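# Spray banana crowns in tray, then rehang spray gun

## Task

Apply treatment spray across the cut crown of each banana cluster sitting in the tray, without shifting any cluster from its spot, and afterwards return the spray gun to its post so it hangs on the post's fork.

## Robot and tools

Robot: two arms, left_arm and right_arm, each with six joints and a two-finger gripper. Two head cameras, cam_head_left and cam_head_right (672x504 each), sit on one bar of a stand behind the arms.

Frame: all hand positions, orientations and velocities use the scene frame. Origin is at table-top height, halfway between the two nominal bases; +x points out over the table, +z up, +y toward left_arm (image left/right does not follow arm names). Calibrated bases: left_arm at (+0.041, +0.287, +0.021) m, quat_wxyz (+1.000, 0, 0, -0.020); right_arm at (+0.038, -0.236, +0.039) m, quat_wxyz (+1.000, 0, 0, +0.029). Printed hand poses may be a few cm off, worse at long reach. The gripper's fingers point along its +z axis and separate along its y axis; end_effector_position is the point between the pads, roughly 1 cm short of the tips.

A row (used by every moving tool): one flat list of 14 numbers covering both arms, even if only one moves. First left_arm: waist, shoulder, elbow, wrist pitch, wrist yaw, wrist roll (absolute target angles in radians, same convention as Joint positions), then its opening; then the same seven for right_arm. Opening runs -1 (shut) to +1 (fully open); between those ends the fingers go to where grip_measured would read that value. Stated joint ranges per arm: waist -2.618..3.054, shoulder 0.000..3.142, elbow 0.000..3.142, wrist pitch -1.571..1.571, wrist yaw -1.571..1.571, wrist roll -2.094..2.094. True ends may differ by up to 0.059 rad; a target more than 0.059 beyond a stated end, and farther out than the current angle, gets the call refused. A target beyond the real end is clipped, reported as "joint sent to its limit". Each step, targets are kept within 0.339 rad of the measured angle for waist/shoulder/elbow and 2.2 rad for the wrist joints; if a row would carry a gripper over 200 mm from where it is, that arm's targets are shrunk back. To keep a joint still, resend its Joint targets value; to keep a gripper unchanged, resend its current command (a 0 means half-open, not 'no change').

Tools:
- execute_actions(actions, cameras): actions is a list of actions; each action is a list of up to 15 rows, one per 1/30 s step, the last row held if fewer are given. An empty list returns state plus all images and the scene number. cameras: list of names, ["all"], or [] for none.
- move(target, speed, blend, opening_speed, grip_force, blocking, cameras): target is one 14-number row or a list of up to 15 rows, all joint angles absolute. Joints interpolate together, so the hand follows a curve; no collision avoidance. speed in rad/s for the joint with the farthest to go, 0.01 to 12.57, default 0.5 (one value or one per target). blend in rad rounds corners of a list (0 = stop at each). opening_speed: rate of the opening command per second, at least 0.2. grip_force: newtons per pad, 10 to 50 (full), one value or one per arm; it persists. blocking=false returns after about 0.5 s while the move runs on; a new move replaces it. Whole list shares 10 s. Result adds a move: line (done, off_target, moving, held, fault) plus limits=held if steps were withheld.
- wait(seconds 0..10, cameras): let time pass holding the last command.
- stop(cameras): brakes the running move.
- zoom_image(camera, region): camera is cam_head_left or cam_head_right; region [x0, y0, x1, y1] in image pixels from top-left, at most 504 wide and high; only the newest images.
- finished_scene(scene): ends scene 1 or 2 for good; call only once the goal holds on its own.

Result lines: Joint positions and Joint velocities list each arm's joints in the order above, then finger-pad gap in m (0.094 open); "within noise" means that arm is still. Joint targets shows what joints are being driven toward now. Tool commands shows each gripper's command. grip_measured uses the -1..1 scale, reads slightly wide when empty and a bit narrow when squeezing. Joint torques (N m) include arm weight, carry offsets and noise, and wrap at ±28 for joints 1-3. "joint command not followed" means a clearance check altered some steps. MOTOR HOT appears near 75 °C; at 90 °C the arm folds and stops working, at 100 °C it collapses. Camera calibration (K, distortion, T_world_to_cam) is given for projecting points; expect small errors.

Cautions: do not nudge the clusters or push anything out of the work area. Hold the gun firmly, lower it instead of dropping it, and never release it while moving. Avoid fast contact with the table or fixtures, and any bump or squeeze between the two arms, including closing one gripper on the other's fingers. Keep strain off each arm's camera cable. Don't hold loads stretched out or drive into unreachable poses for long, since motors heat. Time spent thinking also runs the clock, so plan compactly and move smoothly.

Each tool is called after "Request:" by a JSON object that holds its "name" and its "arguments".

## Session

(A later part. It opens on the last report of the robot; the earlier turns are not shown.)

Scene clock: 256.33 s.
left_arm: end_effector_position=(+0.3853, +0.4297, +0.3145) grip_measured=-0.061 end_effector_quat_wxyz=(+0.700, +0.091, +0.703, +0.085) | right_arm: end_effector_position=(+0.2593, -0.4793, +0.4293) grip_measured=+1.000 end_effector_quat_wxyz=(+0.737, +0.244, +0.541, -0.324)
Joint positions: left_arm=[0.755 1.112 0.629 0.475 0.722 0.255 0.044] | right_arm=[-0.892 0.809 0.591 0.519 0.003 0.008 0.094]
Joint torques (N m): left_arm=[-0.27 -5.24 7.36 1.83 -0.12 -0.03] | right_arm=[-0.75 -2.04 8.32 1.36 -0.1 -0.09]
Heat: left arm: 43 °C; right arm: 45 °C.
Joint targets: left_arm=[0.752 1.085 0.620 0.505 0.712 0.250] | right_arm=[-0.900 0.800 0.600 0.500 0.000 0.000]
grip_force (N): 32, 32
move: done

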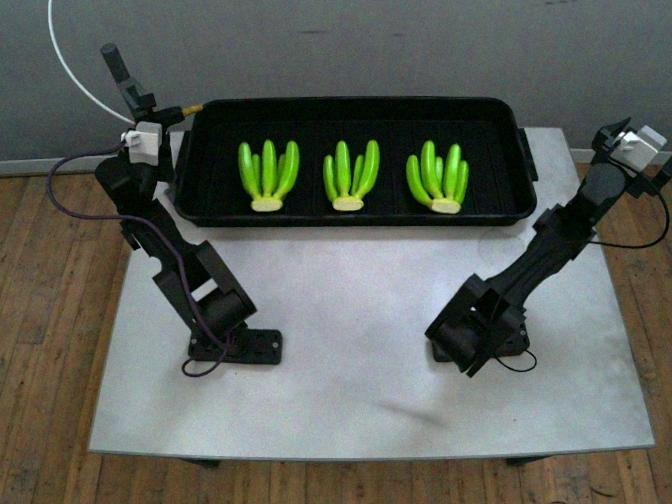

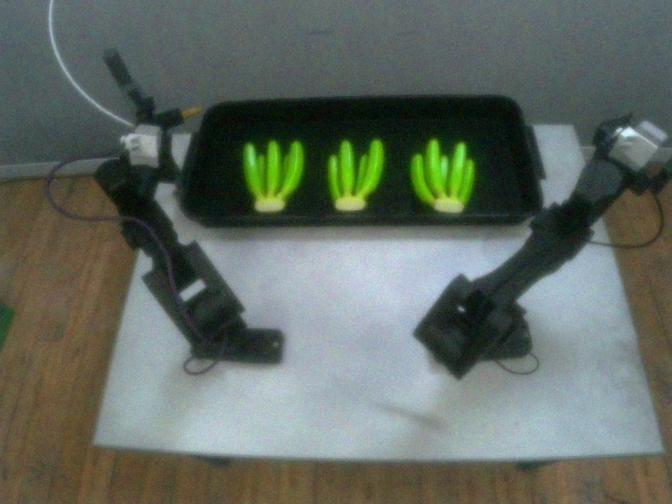

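Request:
{"name": "move", "arguments": {"target": [[0.752,0.937,0.54,0.452,0.712,0.25,-1,-0.9,0.8,0.6,0.5,0,0,1],[0.55,0.93,0.56,0.44,0.51,0.6,-1,-0.9,0.8,0.6,0.5,0,0,1],[0.192,0.98,0.54,0.46,0.152,1.91,-1,-0.9,0.8,0.6,0.5,0,0,1]], "speed": 0.35, "blend": 0.05, "cameras": ["all"]}}

Request:
{"name": "zoom_image", "arguments": {"camera": "cam_head_left", "region": [140, 60, 340, 260]}}

Request:
{"name": "zoom_image", "arguments": {"camera": "cam_head_right", "region": [140, 60, 340, 260]}}

Scene clock: 283.73 s.
left_arm: end_effector_position=(+0.4098, +0.3197, +0.3066) grip_measured=-0.089 end_effector_quat_wxyz=(+0.398, +0.585, +0.411, +0.575) | right_arm: end_effector_position=(+0.2593, -0.4793, +0.4293) grip_measured=+1.000 end_effector_quat_wxyz=(+0.737, +0.244, +0.541, -0.324)
Joint positions: left_arm=[0.199 0.981 0.552 0.407 0.152 1.927 0.043] | right_arm=[-0.892 0.809 0.591 0.519 0.003 0.008 0.094]
Joint torques (N m): left_arm=[-0.72 -2.13 7.32 2.23 0.02 -0.19] | right_arm=[-0.57 -1.96 8.36 1.31 -0.06 -0.02]
Heat: left arm: 45 °C; right arm: 45 °C.
Joint targets: left_arm=[0.192 0.980 0.540 0.460 0.152 1.910] | right_arm=[-0.900 0.800 0.600 0.500 0.000 0.000]
grip_force (N): 32, 32
move: off_target (left_arm); left_arm: the wrist pitch is farthest, 0.053 rad from its target

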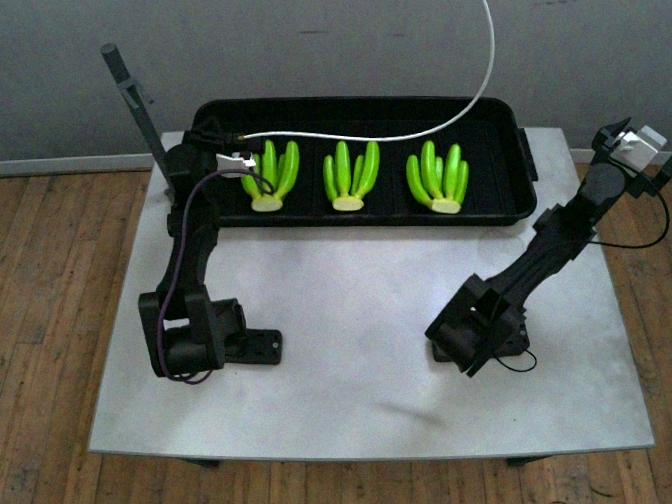

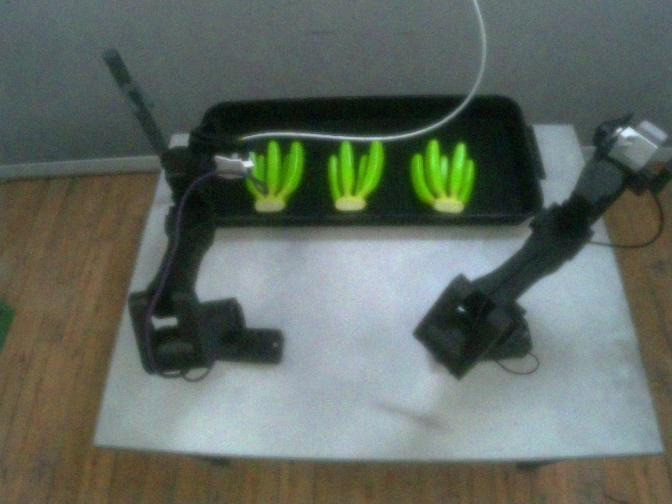

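Scaled by 2.520 from the camera's 672x504 image, which has a finer 960x720 frame.

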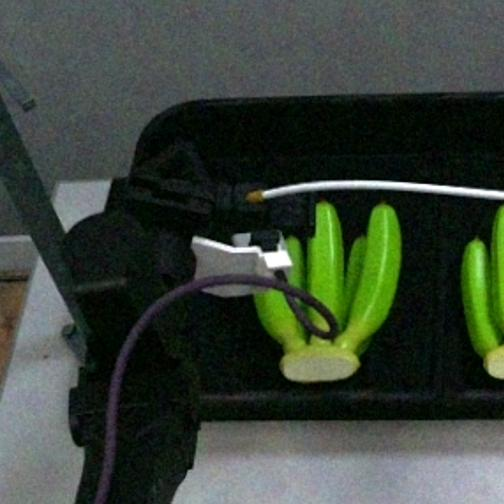

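Scaled by 2.520 from the camera's 672x504 image, which has a finer 960x720 frame.

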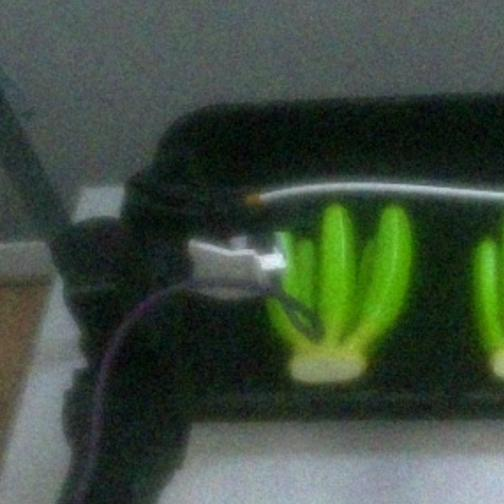

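Request:
{"name": "move", "arguments": {"target": [0.192,0.98,0.54,0.46,0.152,1.0,-1,-0.9,0.8,0.6,0.5,0,0,1], "cameras": ["all"]}}

Request:
{"name": "zoom_image", "arguments": {"camera": "cam_head_left", "region": [140, 60, 340, 260]}}

Request:
{"name": "zoom_image", "arguments": {"camera": "cam_head_right", "region": [140, 60, 340, 260]}}

Scene clock: 312.60 s.
left_arm: end_effector_position=(+0.4098, +0.3199, +0.3066) grip_measured=-0.093 end_effector_quat_wxyz=(+0.607, +0.350, +0.623, +0.347) | right_arm: end_effector_position=(+0.2593, -0.4793, +0.4293) grip_measured=+1.000 end_effector_quat_wxyz=(+0.737, +0.244, +0.541, -0.324)
Joint positions: left_arm=[0.199 0.981 0.552 0.407 0.151 1.035 0.043] | right_arm=[-0.892 0.809 0.591 0.519 0.003 0.008 0.094]
Joint torques (N m): left_arm=[-0.68 -2.25 7.34 2.21 0.01 -0.28] | right_arm=[-0.51 -2.06 8.39 1.3 -0.12 -0.06]
Motor temperatures (°C): left_arm=[27 32 32 48 26 26 27] | right_arm=[28 27 45 41 29 25 30]
Heat: left arm: 48 °C; right arm: 45 °C.
Joint targets: left_arm=[0.192 0.980 0.540 0.460 0.152 1.000] | right_arm=[-0.900 0.800 0.600 0.500 0.000 0.000]
grip_force (N): 32, 32
move: off_target (left_arm); left_arm: the wrist pitch is farthest, 0.053 rad from its target

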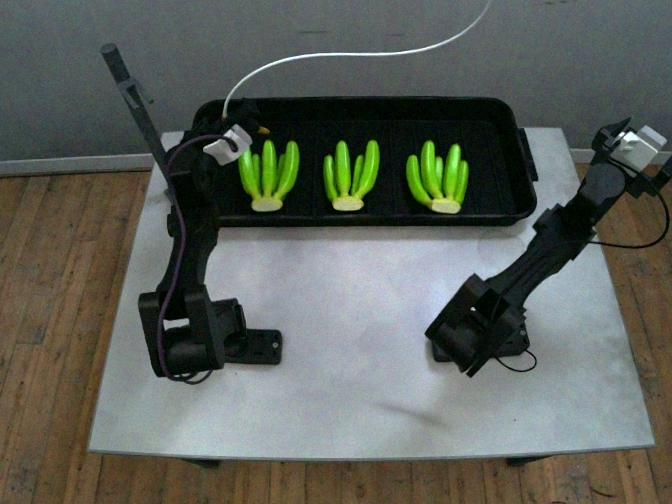

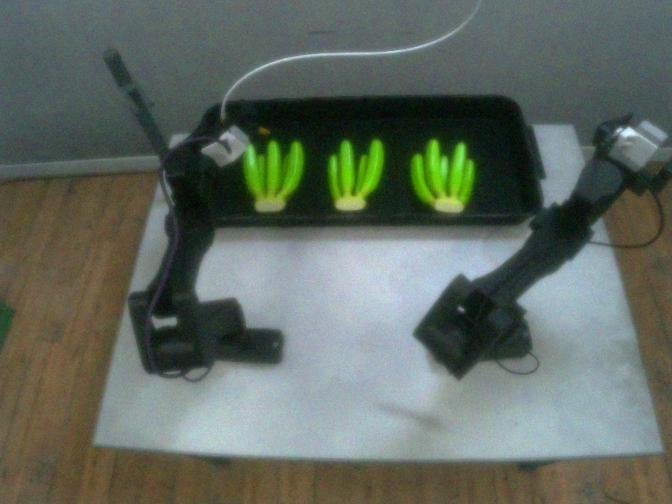

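Scaled by 2.520 from the camera's 672x504 image, which has a finer 960x720 frame.

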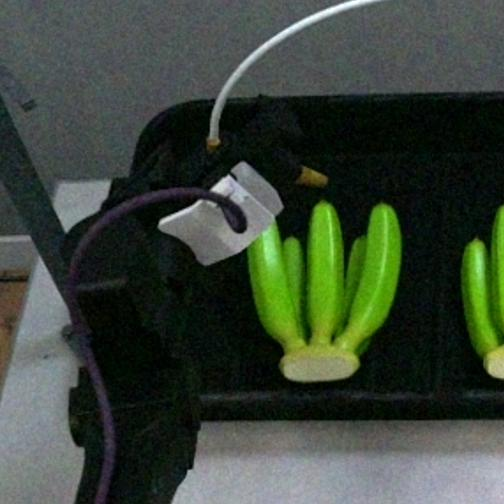

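Scaled by 2.520 from the camera's 672x504 image, which has a finer 960x720 frame.

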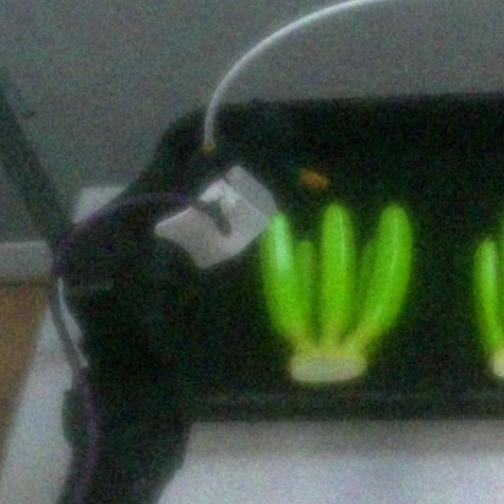

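Request:
{"name": "move", "arguments": {"target": [0.196,0.911,0.735,-0.02,0.156,1.7,-1,-0.9,0.8,0.6,0.5,0,0,1], "cameras": ["all"]}}

Request:
{"name": "zoom_image", "arguments": {"camera": "cam_head_left", "region": [140, 80, 340, 280]}}

Request:
{"name": "move", "arguments": {"target": [0.196,0.911,0.735,-0.02,0.156,1.7,-1,-0.9,0.8,0.6,0.5,0,0,1], "grip_force": 50, "cameras": ["all"]}}

Request:
{"name": "zoom_image", "arguments": {"camera": "cam_head_left", "region": [140, 80, 340, 280]}}

Request:
{"name": "zoom_image", "arguments": {"camera": "cam_head_right", "region": [140, 80, 340, 280]}}

Scene clock: 349.33 s.
left_arm: end_effector_position=(+0.3941, +0.3179, +0.2796) grip_measured=-0.094 end_effector_quat_wxyz=(+0.400, +0.593, +0.539, +0.444) | right_arm: end_effector_position=(+0.2593, -0.4793, +0.4293) grip_measured=+1.000 end_effector_quat_wxyz=(+0.737, +0.244, +0.541, -0.324)
Joint positions: left_arm=[0.199 0.935 0.692 -0.049 0.148 1.716 0.043] | right_arm=[-0.892 0.809 0.591 0.519 0.003 0.008 0.094]
Joint torques (N m): left_arm=[-0.36 -3.95 12.79 1.97 0.13 -0.18] | right_arm=[-0.57 -1.98 8.16 1.35 -0.08 -0.04]
Heat: left arm: 49 °C; right arm: 45 °C.
Joint targets: left_arm=[0.196 0.911 0.735 -0.020 0.156 1.700] | right_arm=[-0.900 0.800 0.600 0.500 0.000 0.000]
grip_force (N): 32, 32
move: off_target (left_arm); left_arm: the elbow is farthest, 0.043 rad from its target

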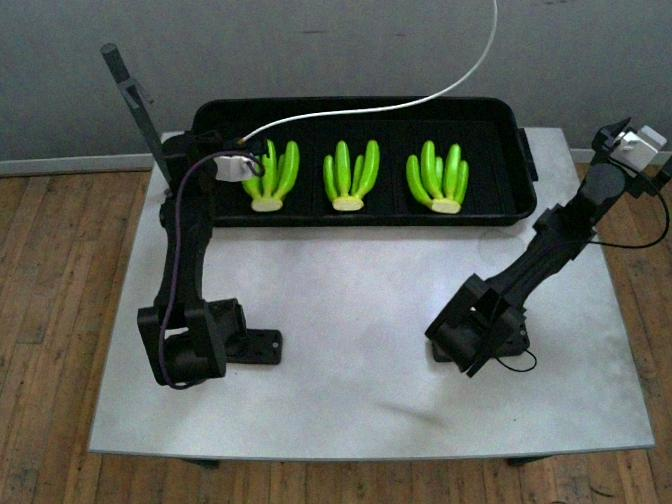

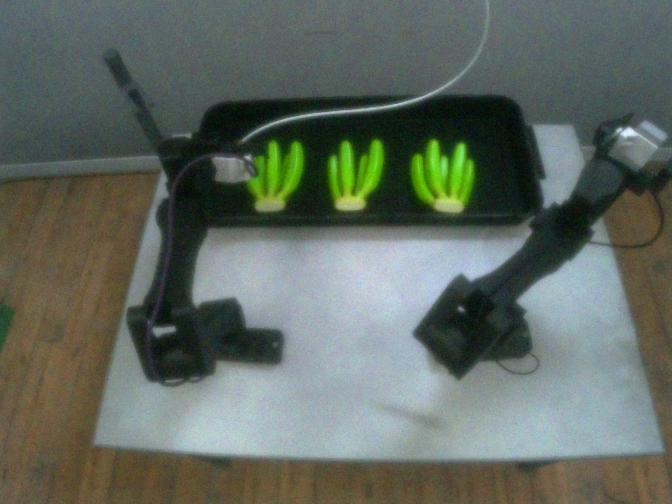

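Scaled by 2.520 from the camera's 672x504 image, which has a finer 960x720 frame.

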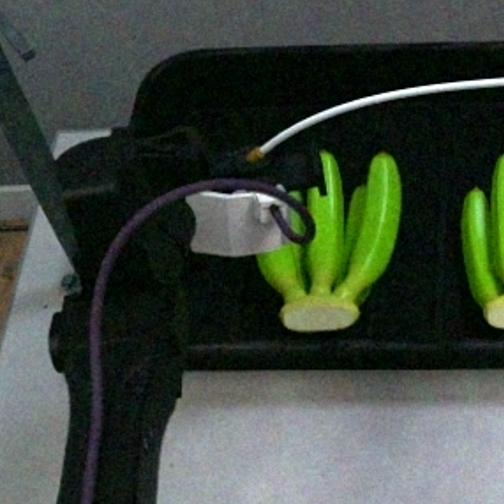

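Scene clock: 349.83 s.
left_arm: end_effector_position=(+0.3941, +0.3180, +0.2795) grip_measured=-0.122 end_effector_quat_wxyz=(+0.399, +0.594, +0.539, +0.445) | right_arm: end_effector_position=(+0.2593, -0.4793, +0.4293) grip_measured=+1.000 end_effector_quat_wxyz=(+0.737, +0.244, +0.541, -0.324)
Joint positions: left_arm=[0.199 0.935 0.692 -0.05 0.148 1.717 0.041] | right_arm=[-0.892 0.809 0.591 0.519 0.003 0.008 0.094]
Joint torques (N m): left_arm=[-0.24 -3.93 12.86 2 0.15 -0.13] | right_arm=[-0.66 -1.85 8.35 1.28 -0.08 -0.06]
Heat: left arm: 49 °C; right arm: 45 °C.
Joint targets: left_arm=[0.196 0.911 0.735 -0.020 0.156 1.700] | right_arm=[-0.900 0.800 0.600 0.500 0.000 0.000]
move: off_target (left_arm); left_arm: the elbow is farthest, 0.043 rad from its target

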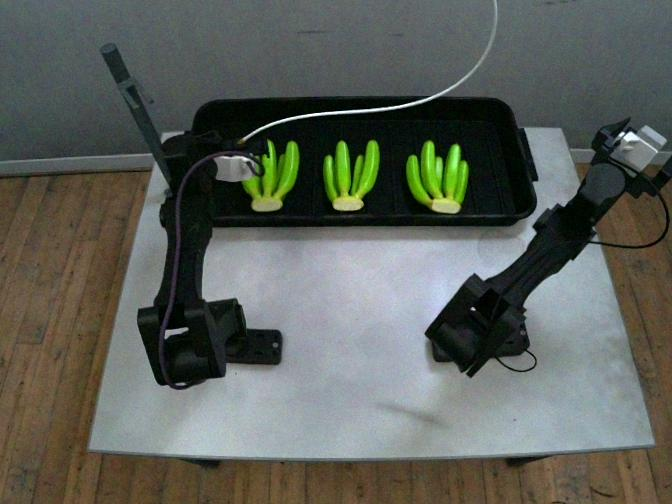

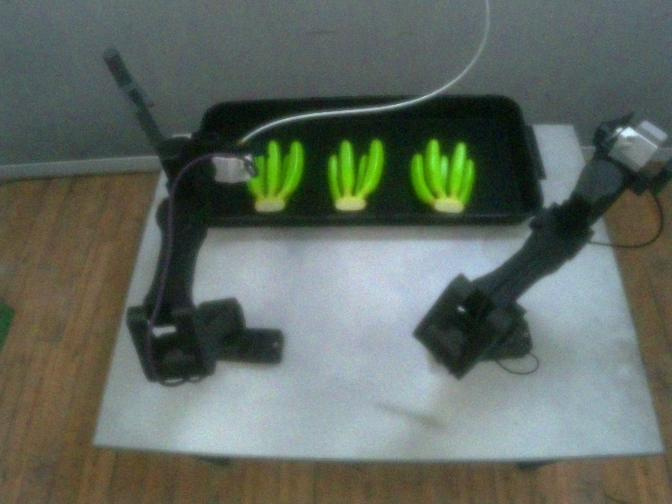

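Scaled by 2.520 from the camera's 672x504 image, which has a finer 960x720 frame.

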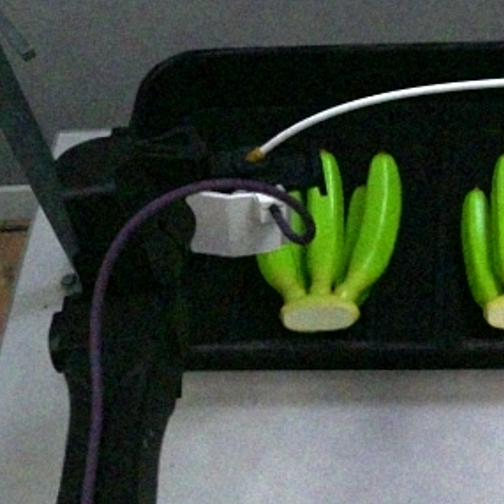

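Scaled by 2.520 from the camera's 672x504 image, which has a finer 960x720 frame.

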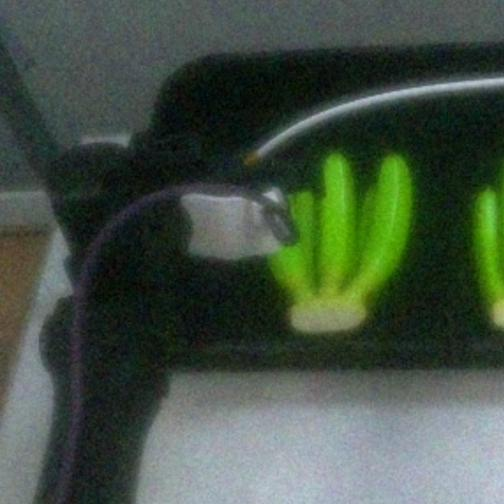

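Request:
{"name": "wait", "arguments": {"seconds": 1, "cameras": ["all"]}}

Request:
{"name": "zoom_image", "arguments": {"camera": "cam_head_left", "region": [220, 130, 310, 220]}}

Request:
{"name": "zoom_image", "arguments": {"camera": "cam_head_left", "region": [310, 130, 400, 220]}}

Scene clock: 363.67 s.
left_arm: end_effector_position=(+0.3941, +0.3180, +0.2795) grip_measured=-0.123 end_effector_quat_wxyz=(+0.399, +0.594, +0.539, +0.445) | right_arm: end_effector_position=(+0.2593, -0.4793, +0.4293) grip_measured=+1.000 end_effector_quat_wxyz=(+0.737, +0.244, +0.541, -0.324)
Joint positions: left_arm=[0.199 0.935 0.692 -0.05 0.148 1.717 0.041] | right_arm=[-0.892 0.809 0.591 0.519 0.003 0.008 0.094]
Joint torques (N m): left_arm=[-0.42 -3.97 12.85 2 0.14 -0.15] | right_arm=[-0.8 -1.78 8.35 1.3 -0.07 -0.1]
Heat: left arm: 48 °C; right arm: 46 °C.
Joint targets: left_arm=[0.196 0.911 0.735 -0.020 0.156 1.700] | right_arm=[-0.900 0.800 0.600 0.500 0.000 0.000]
Tool commands: left_gripper/opening=-1.0 right_gripper/opening=+1.0
wait: 1.00 s; at rest from the start

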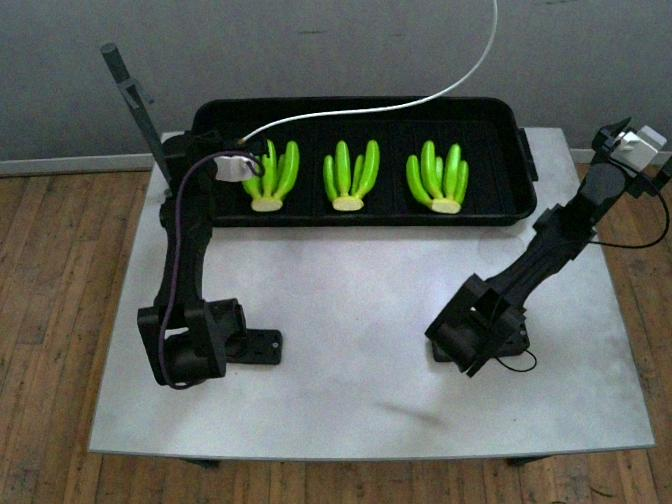

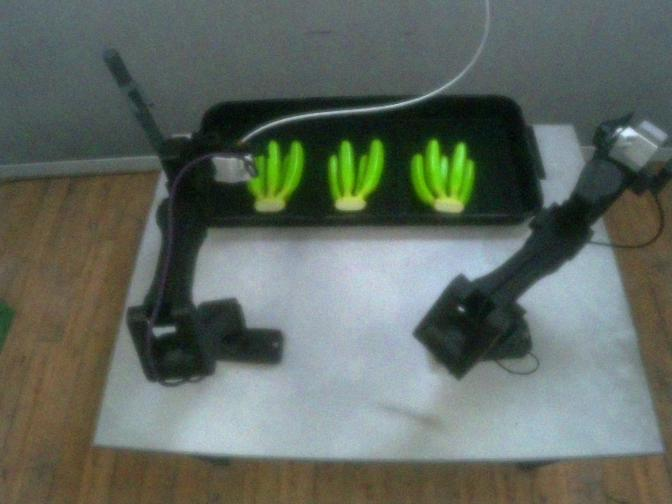

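Scaled by 5.600 from the camera's 672x504 image, which has a finer 960x720 frame.

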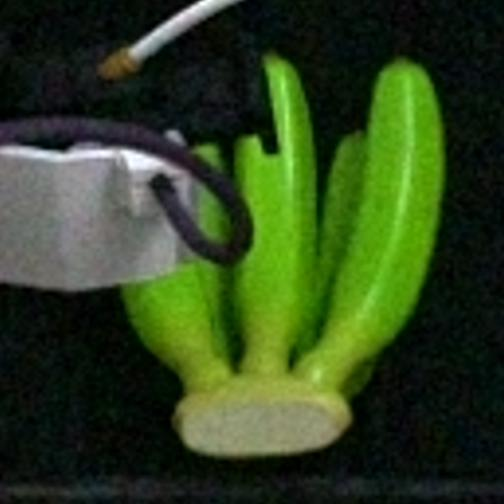

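Scaled by 5.600 from the camera's 672x504 image, which has a finer 960x720 frame.

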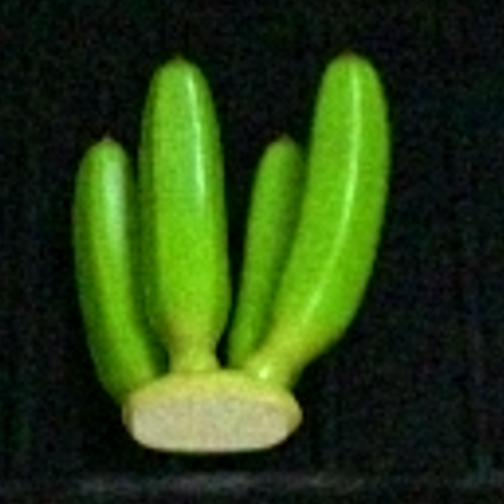

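Request:
{"name": "zoom_image", "arguments": {"camera": "cam_head_left", "region": [245, 190, 285, 220]}}

Request:
{"name": "zoom_image", "arguments": {"camera": "cam_head_left", "region": [328, 190, 368, 220]}}

Request:
{"name": "zoom_image", "arguments": {"camera": "cam_head_left", "region": [425, 190, 465, 220]}}

Scaled by 12.600 from the camera's 672x504 image, which has a finer 960x720 frame.

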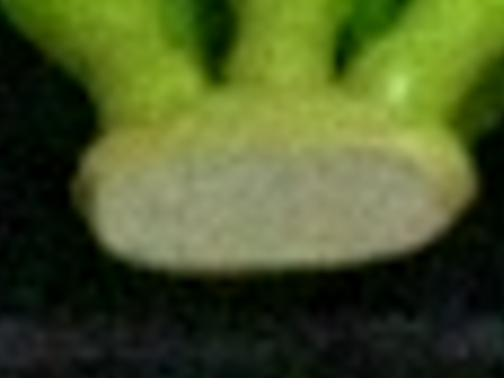

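Scaled by 12.600 from the camera's 672x504 image, which has a finer 960x720 frame.

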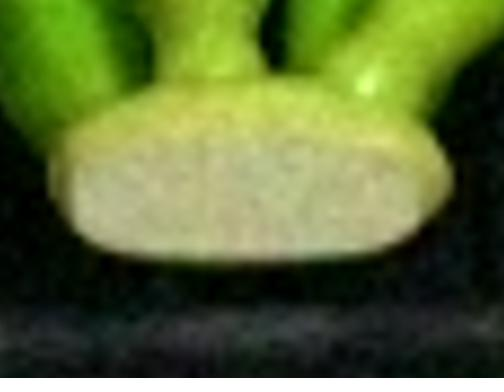

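Scaled by 12.600 from the camera's 672x504 image, which has a finer 960x720 frame.

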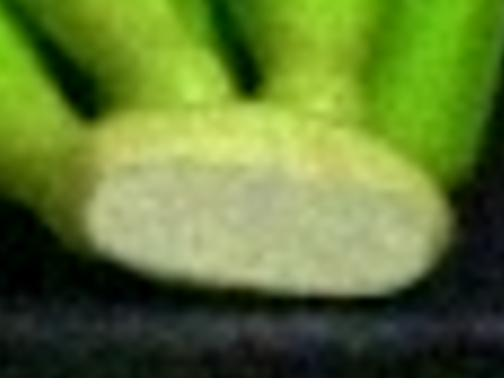

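Request:
{"name": "move", "arguments": {"target": [0.196,0.911,0.735,-0.02,0.156,1.1,-1,-0.9,0.8,0.6,0.5,0,0,1], "speed": 0.7, "cameras": ["all"]}}

Request:
{"name": "zoom_image", "arguments": {"camera": "cam_head_left", "region": [200, 100, 320, 220]}}

Request:
{"name": "zoom_image", "arguments": {"camera": "cam_head_right", "region": [200, 100, 320, 220]}}

Scene clock: 382.87 s.
left_arm: end_effector_position=(+0.3933, +0.3180, +0.2772) grip_measured=-0.124 end_effector_quat_wxyz=(+0.508, +0.412, +0.691, +0.307) | right_arm: end_effector_position=(+0.2593, -0.4793, +0.4293) grip_measured=+1.000 end_effector_quat_wxyz=(+0.737, +0.244, +0.541, -0.324)
Joint positions: left_arm=[0.199 0.935 0.692 -0.06 0.147 1.128 0.041] | right_arm=[-0.892 0.809 0.591 0.519 0.003 0.008 0.094]
Joint torques (N m): left_arm=[-0.29 -3.95 12.9 2.08 0.14 -0.23] | right_arm=[-0.65 -1.83 8.32 1.32 -0.09 -0.11]
Heat: left arm: 47 °C; right arm: 46 °C.
Joint targets: left_arm=[0.196 0.911 0.735 -0.020 0.156 1.100] | right_arm=[-0.900 0.800 0.600 0.500 0.000 0.000]
move: off_target (left_arm); left_arm: the elbow is farthest, 0.043 rad from its target

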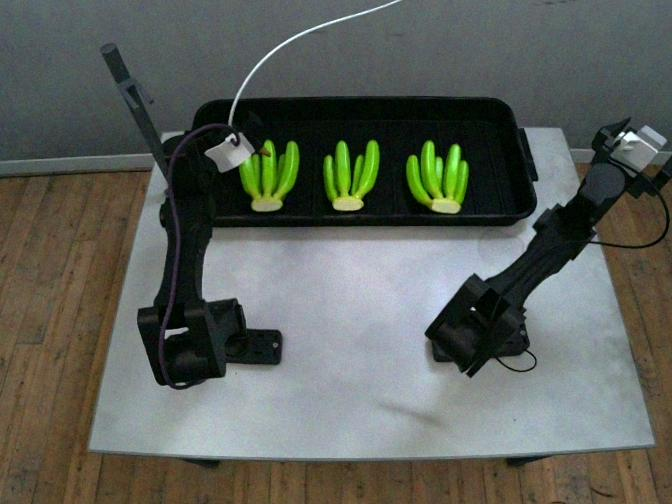

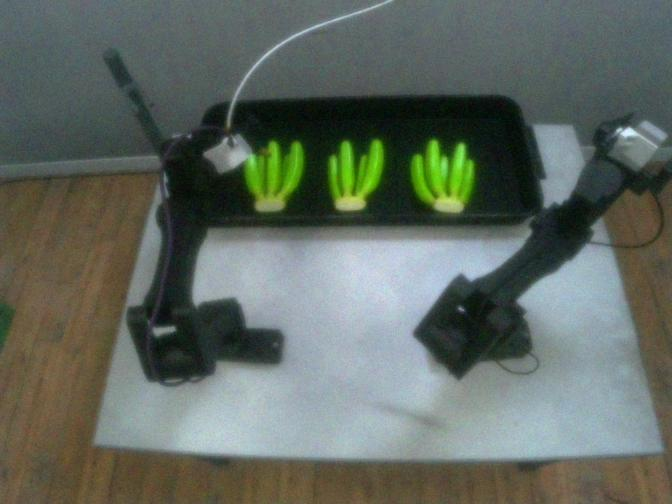

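Scaled by 4.200 from the camera's 672x504 image, which has a finer 960x720 frame.

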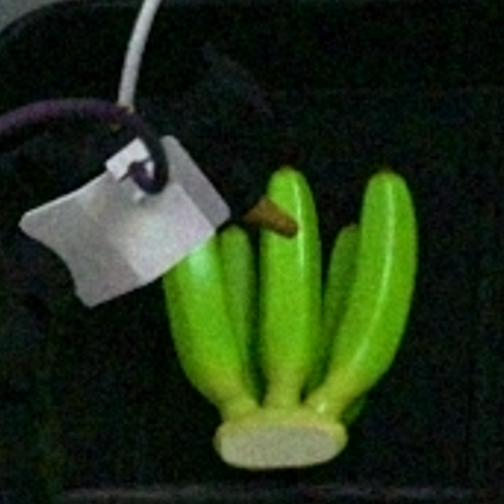

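Scaled by 4.200 from the camera's 672x504 image, which has a finer 960x720 frame.

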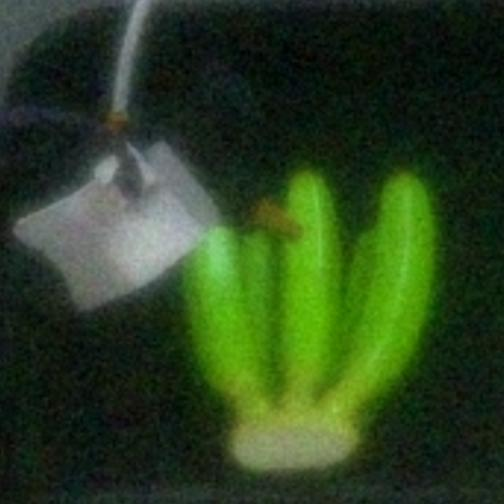

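Request:
{"name": "move", "arguments": {"target": [[0.196,0.911,0.735,-0.02,0.156,1.7,-1,-0.9,0.8,0.6,0.5,0,0,1],[-0.493,1.199,0.904,0.06,-0.233,1.7,-1,-0.9,0.8,0.6,0.5,0,0,1]], "speed": 0.5, "cameras": ["all"]}}

Request:
{"name": "zoom_image", "arguments": {"camera": "cam_head_left", "region": [220, 100, 400, 220]}}

Request:
{"name": "zoom_image", "arguments": {"camera": "cam_head_left", "region": [245, 190, 285, 220]}}

Request:
{"name": "zoom_image", "arguments": {"camera": "cam_head_left", "region": [328, 190, 368, 220]}}

Scene clock: 424.07 s.
left_arm: end_effector_position=(+0.4136, +0.1177, +0.2794) grip_measured=-0.130 end_effector_quat_wxyz=(+0.424, +0.701, +0.410, +0.400) | right_arm: end_effector_position=(+0.2593, -0.4793, +0.4293) grip_measured=+1.000 end_effector_quat_wxyz=(+0.737, +0.244, +0.541, -0.324)
Joint positions: left_arm=[-0.49 1.199 0.858 0.005 -0.23 1.717 0.041] | right_arm=[-0.892 0.809 0.591 0.519 0.003 0.008 0.094]
Joint torques (N m): left_arm=[-0.34 -3.89 13.15 2.22 -0.14 -0.16] | right_arm=[-0.84 -2.13 8.38 1.33 -0.07 -0.08]
Heat: left arm: 46 °C; right arm: 46 °C.
Joint targets: left_arm=[-0.493 1.199 0.904 0.060 -0.233 1.700] | right_arm=[-0.900 0.800 0.600 0.500 0.000 0.000]
move: off_target (left_arm); left_arm: the wrist pitch is farthest, 0.055 rad from its target

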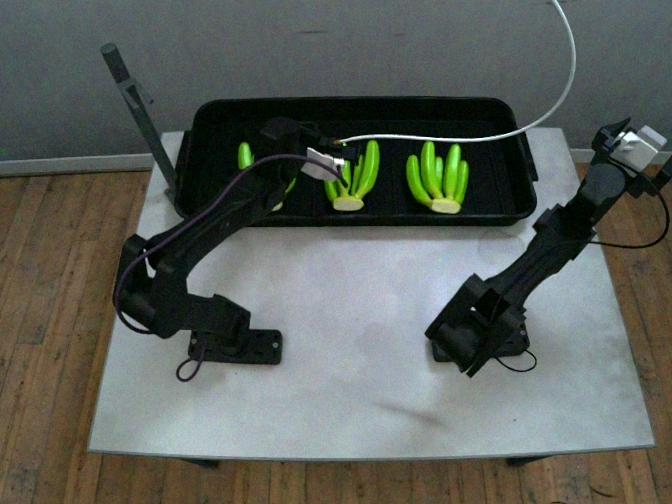

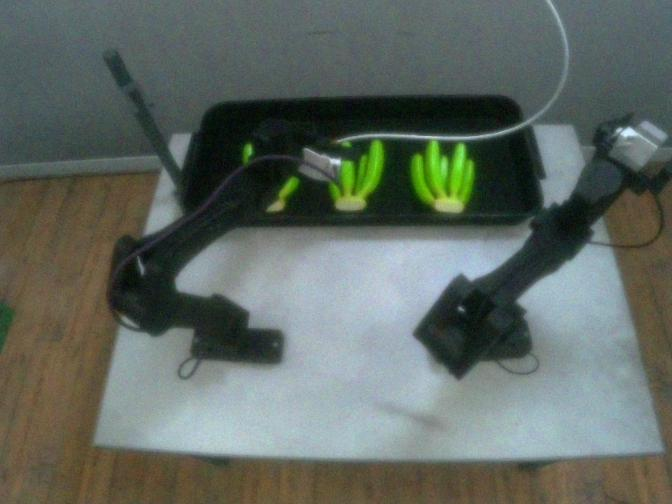

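Scaled by 2.800 from the camera's 672x504 image, which has a finer 960x720 frame.

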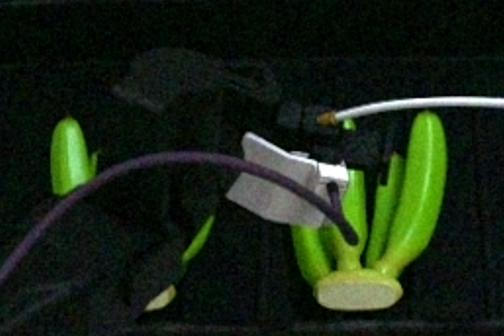

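Scaled by 12.600 from the camera's 672x504 image, which has a finer 960x720 frame.

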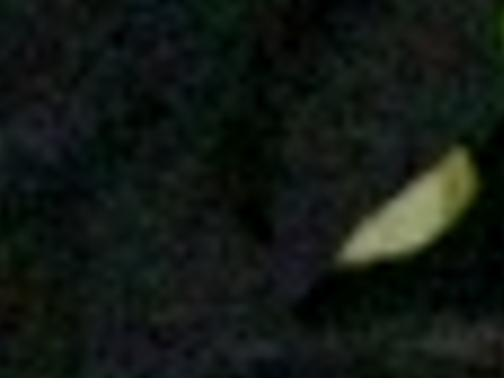

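Scaled by 12.600 from the camera's 672x504 image, which has a finer 960x720 frame.

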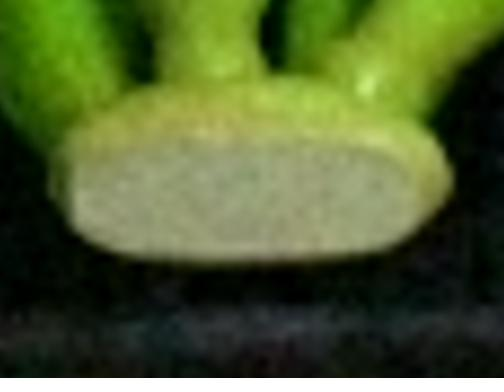

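Request:
{"name": "move", "arguments": {"target": [[-0.46,1.199,0.904,0.06,-0.233,1.7,-1,-0.9,0.8,0.6,0.5,0,0,1],[-0.54,1.199,0.904,0.06,-0.233,1.7,-1,-0.9,0.8,0.6,0.5,0,0,1],[-0.916,1.838,1.508,0.10,-0.356,1.7,-1,-0.9,0.8,0.6,0.5,0,0,1]], "speed": 0.4, "blend": 0.01, "cameras": ["all"]}}

Request:
{"name": "zoom_image", "arguments": {"camera": "cam_head_left", "region": [340, 100, 500, 220]}}

Request:
{"name": "zoom_image", "arguments": {"camera": "cam_head_left", "region": [328, 190, 368, 220]}}

Request:
{"name": "zoom_image", "arguments": {"camera": "cam_head_left", "region": [245, 190, 285, 220]}}

Request:
{"name": "zoom_image", "arguments": {"camera": "cam_head_left", "region": [425, 190, 465, 220]}}

Scene clock: 439.20 s.
left_arm: end_effector_position=(+0.4188, -0.1391, +0.2871) grip_measured=-0.130 end_effector_quat_wxyz=(+0.483, +0.753, +0.284, +0.345) | right_arm: end_effector_position=(+0.2593, -0.4793, +0.4293) grip_measured=+1.000 end_effector_quat_wxyz=(+0.737, +0.244, +0.541, -0.324)
Joint positions: left_arm=[-0.916 1.832 1.463 0.05 -0.349 1.718 0.041] | right_arm=[-0.892 0.809 0.591 0.519 0.003 0.008 0.094]
Joint torques (N m): left_arm=[0.02 -9.16 12.96 2.15 -0.16 -0.14] | right_arm=[-0.66 -1.83 8.35 1.31 -0.05 -0.05]
Motor temperatures (°C): left_arm=[27 32 38 48 26 26 29] | right_arm=[28 27 46 41 29 24 29]
Heat: left arm: 48 °C; right arm: 46 °C.
Joint targets: left_arm=[-0.916 1.838 1.508 0.100 -0.356 1.700] | right_arm=[-0.900 0.800 0.600 0.500 0.000 0.000]
move: off_target (left_arm); left_arm: the wrist pitch is farthest, 0.050 rad from its target

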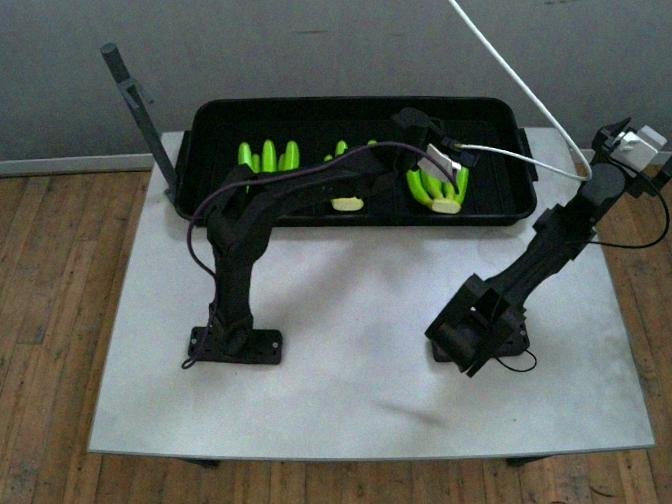

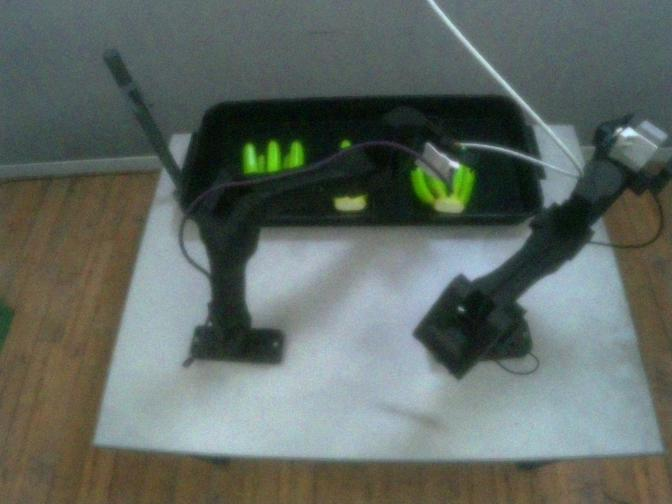

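Scaled by 3.150 from the camera's 672x504 image, which has a finer 960x720 frame.

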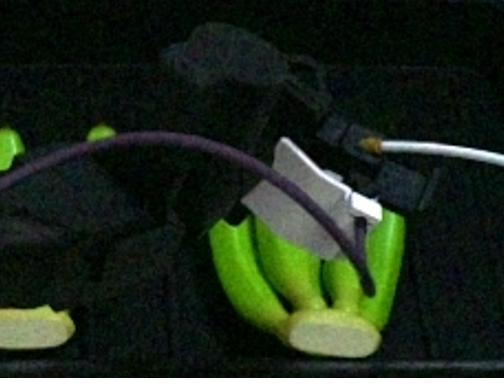

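Scaled by 12.600 from the camera's 672x504 image, which has a finer 960x720 frame.

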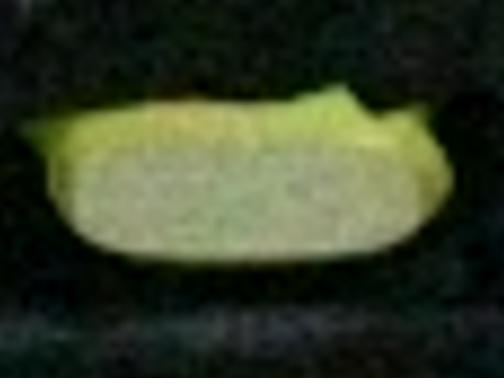

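Scaled by 12.600 from the camera's 672x504 image, which has a finer 960x720 frame.

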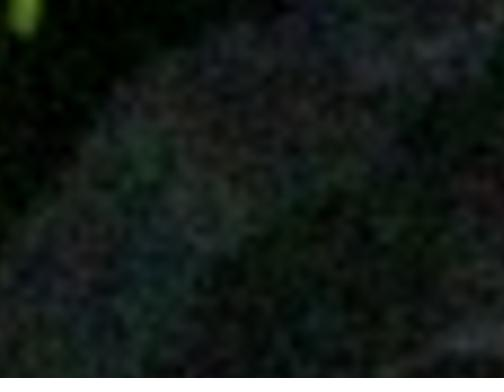

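Scaled by 12.600 from the camera's 672x504 image, which has a finer 960x720 frame.

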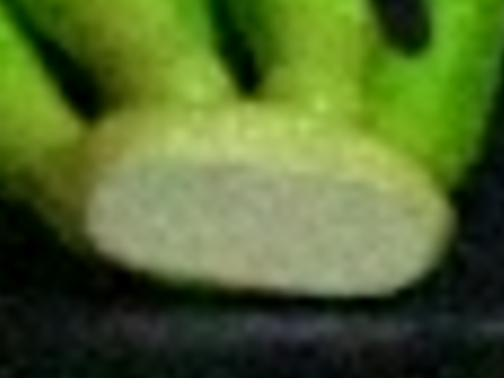

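Request:
{"name": "move", "arguments": {"target": [[-0.90,1.782,1.44,0.11,-0.356,1.65,-1,-0.9,0.8,0.6,0.5,0,0,1],[-0.97,1.782,1.44,0.11,-0.356,1.65,-1,-0.9,0.8,0.6,0.5,0,0,1],[-0.97,1.726,1.371,0.12,-0.356,1.65,-1,-0.9,0.8,0.6,0.5,0,0,1],[-0.90,1.726,1.371,0.12,-0.356,1.65,-1,-0.9,0.8,0.6,0.5,0,0,1]], "speed": 0.07, "blend": 0.01, "cameras": ["all"]}}

Request:
{"name": "zoom_image", "arguments": {"camera": "cam_head_left", "region": [405, 130, 495, 220]}}

Request:
{"name": "zoom_image", "arguments": {"camera": "cam_head_right", "region": [405, 130, 495, 220]}}

Scene clock: 464.90 s.
left_arm: end_effector_position=(+0.4142, -0.1217, +0.2807) grip_measured=-0.130 end_effector_quat_wxyz=(+0.483, +0.748, +0.305, +0.337) | right_arm: end_effector_position=(+0.2593, -0.4793, +0.4293) grip_measured=+1.000 end_effector_quat_wxyz=(+0.737, +0.244, +0.541, -0.324)
Joint positions: left_arm=[-0.905 1.777 1.379 0.067 -0.352 1.675 0.041] | right_arm=[-0.892 0.809 0.591 0.519 0.003 0.008 0.094]
Joint torques (N m): left_arm=[0.54 -13.38 7.87 2.17 -0.11 -0.2] | right_arm=[-0.68 -1.83 8.35 1.27 -0.06 -0.11]
Motor temperatures (°C): left_arm=[27 37 37 49 26 26 29] | right_arm=[27 27 46 41 29 24 29]
Heat: left arm: 49 °C; right arm: 46 °C.
Joint targets: left_arm=[-0.900 1.726 1.371 0.120 -0.356 1.650] | right_arm=[-0.900 0.800 0.600 0.500 0.000 0.000]
move: off_target (left_arm); left_arm: the wrist pitch is farthest, 0.053 rad from its target

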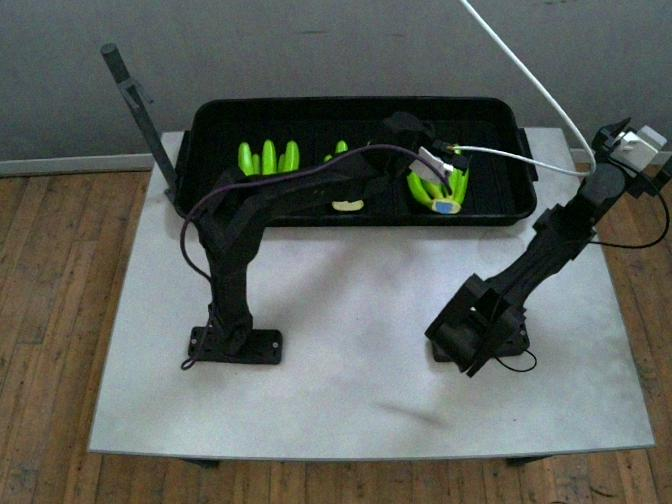

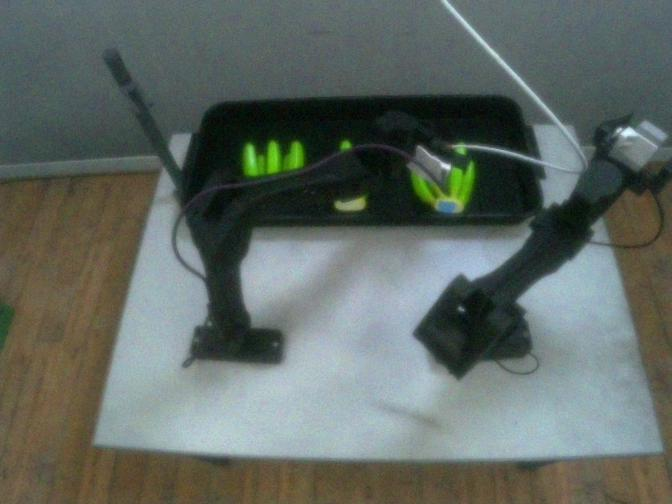

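Scaled by 5.600 from the camera's 672x504 image, which has a finer 960x720 frame.

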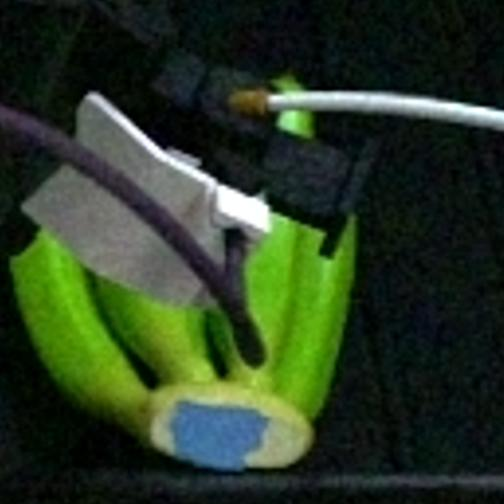

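Scaled by 5.600 from the camera's 672x504 image, which has a finer 960x720 frame.

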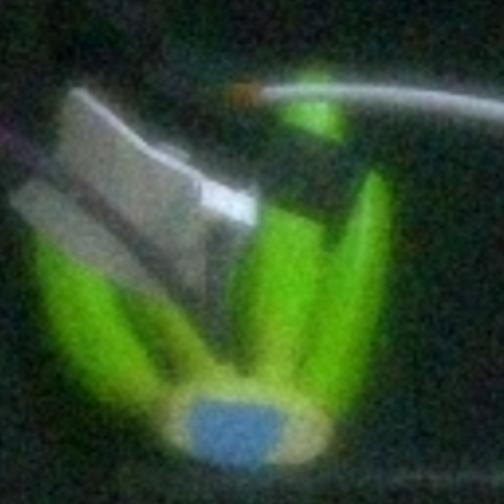

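Request:
{"name": "move", "arguments": {"target": [[-0.88,1.726,1.371,0.12,-0.356,1.65,-1,-0.9,0.8,0.6,0.5,0,0,1],[-0.88,1.782,1.44,0.11,-0.356,1.65,-1,-0.9,0.8,0.6,0.5,0,0,1],[-0.96,1.782,1.44,0.11,-0.356,1.65,-1,-0.9,0.8,0.6,0.5,0,0,1],[-1.02,1.782,1.44,0.11,-0.356,1.65,-1,-0.9,0.8,0.6,0.5,0,0,1],[-1.03,1.726,1.371,0.12,-0.356,1.65,-1,-0.9,0.8,0.6,0.5,0,0,1],[-0.96,1.726,1.371,0.12,-0.356,1.65,-1,-0.9,0.8,0.6,0.5,0,0,1]], "speed": 0.07, "blend": 0.01, "cameras": ["all"]}}

Request:
{"name": "zoom_image", "arguments": {"camera": "cam_head_left", "region": [405, 130, 495, 220]}}

Scene clock: 484.17 s.
left_arm: end_effector_position=(+0.3894, -0.1433, +0.2813) grip_measured=-0.130 end_effector_quat_wxyz=(+0.494, +0.756, +0.283, +0.323) | right_arm: end_effector_position=(+0.2593, -0.4793, +0.4293) grip_measured=+1.000 end_effector_quat_wxyz=(+0.737, +0.244, +0.541, -0.324)
Joint positions: left_arm=[-0.965 1.777 1.379 0.071 -0.353 1.674 0.041] | right_arm=[-0.892 0.809 0.591 0.519 0.003 0.008 0.094]
Joint torques (N m): left_arm=[0.5 -13.48 7.79 2.16 -0.11 -0.21] | right_arm=[-0.73 -2.09 8.09 1.28 -0.02 -0.09]
Motor temperatures (°C): left_arm=[27 42 36 50 26 26 29] | right_arm=[27 26 46 41 29 24 29]
Heat: left arm: 50 °C; right arm: 46 °C.
Joint targets: left_arm=[-0.960 1.726 1.371 0.120 -0.356 1.650] | right_arm=[-0.900 0.800 0.600 0.500 0.000 0.000]
move: off_target (left_arm); left_arm: the shoulder is farthest, 0.051 rad from its target

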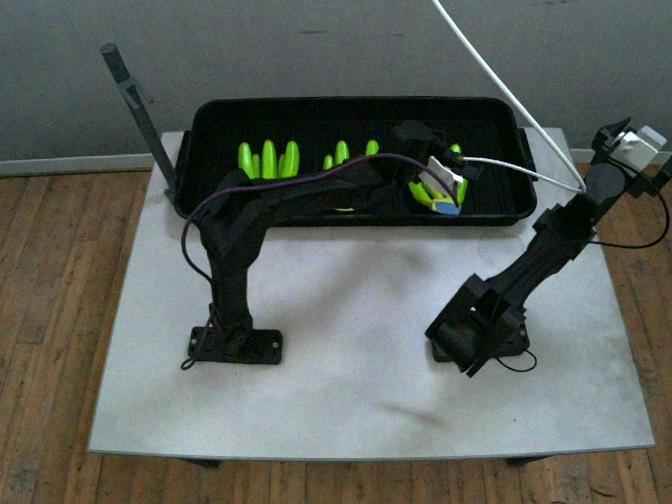

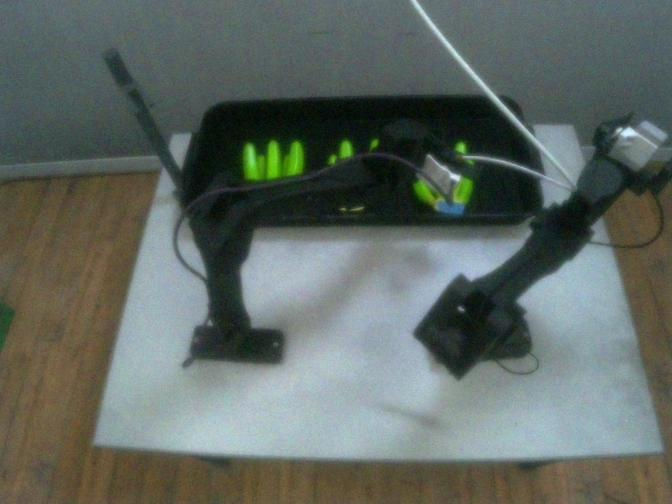

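Scaled by 5.600 from the camera's 672x504 image, which has a finer 960x720 frame.

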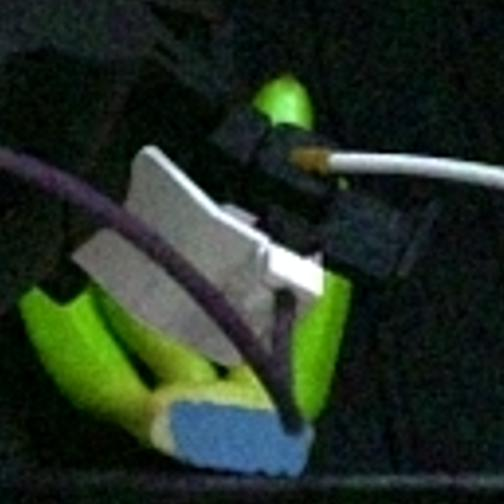

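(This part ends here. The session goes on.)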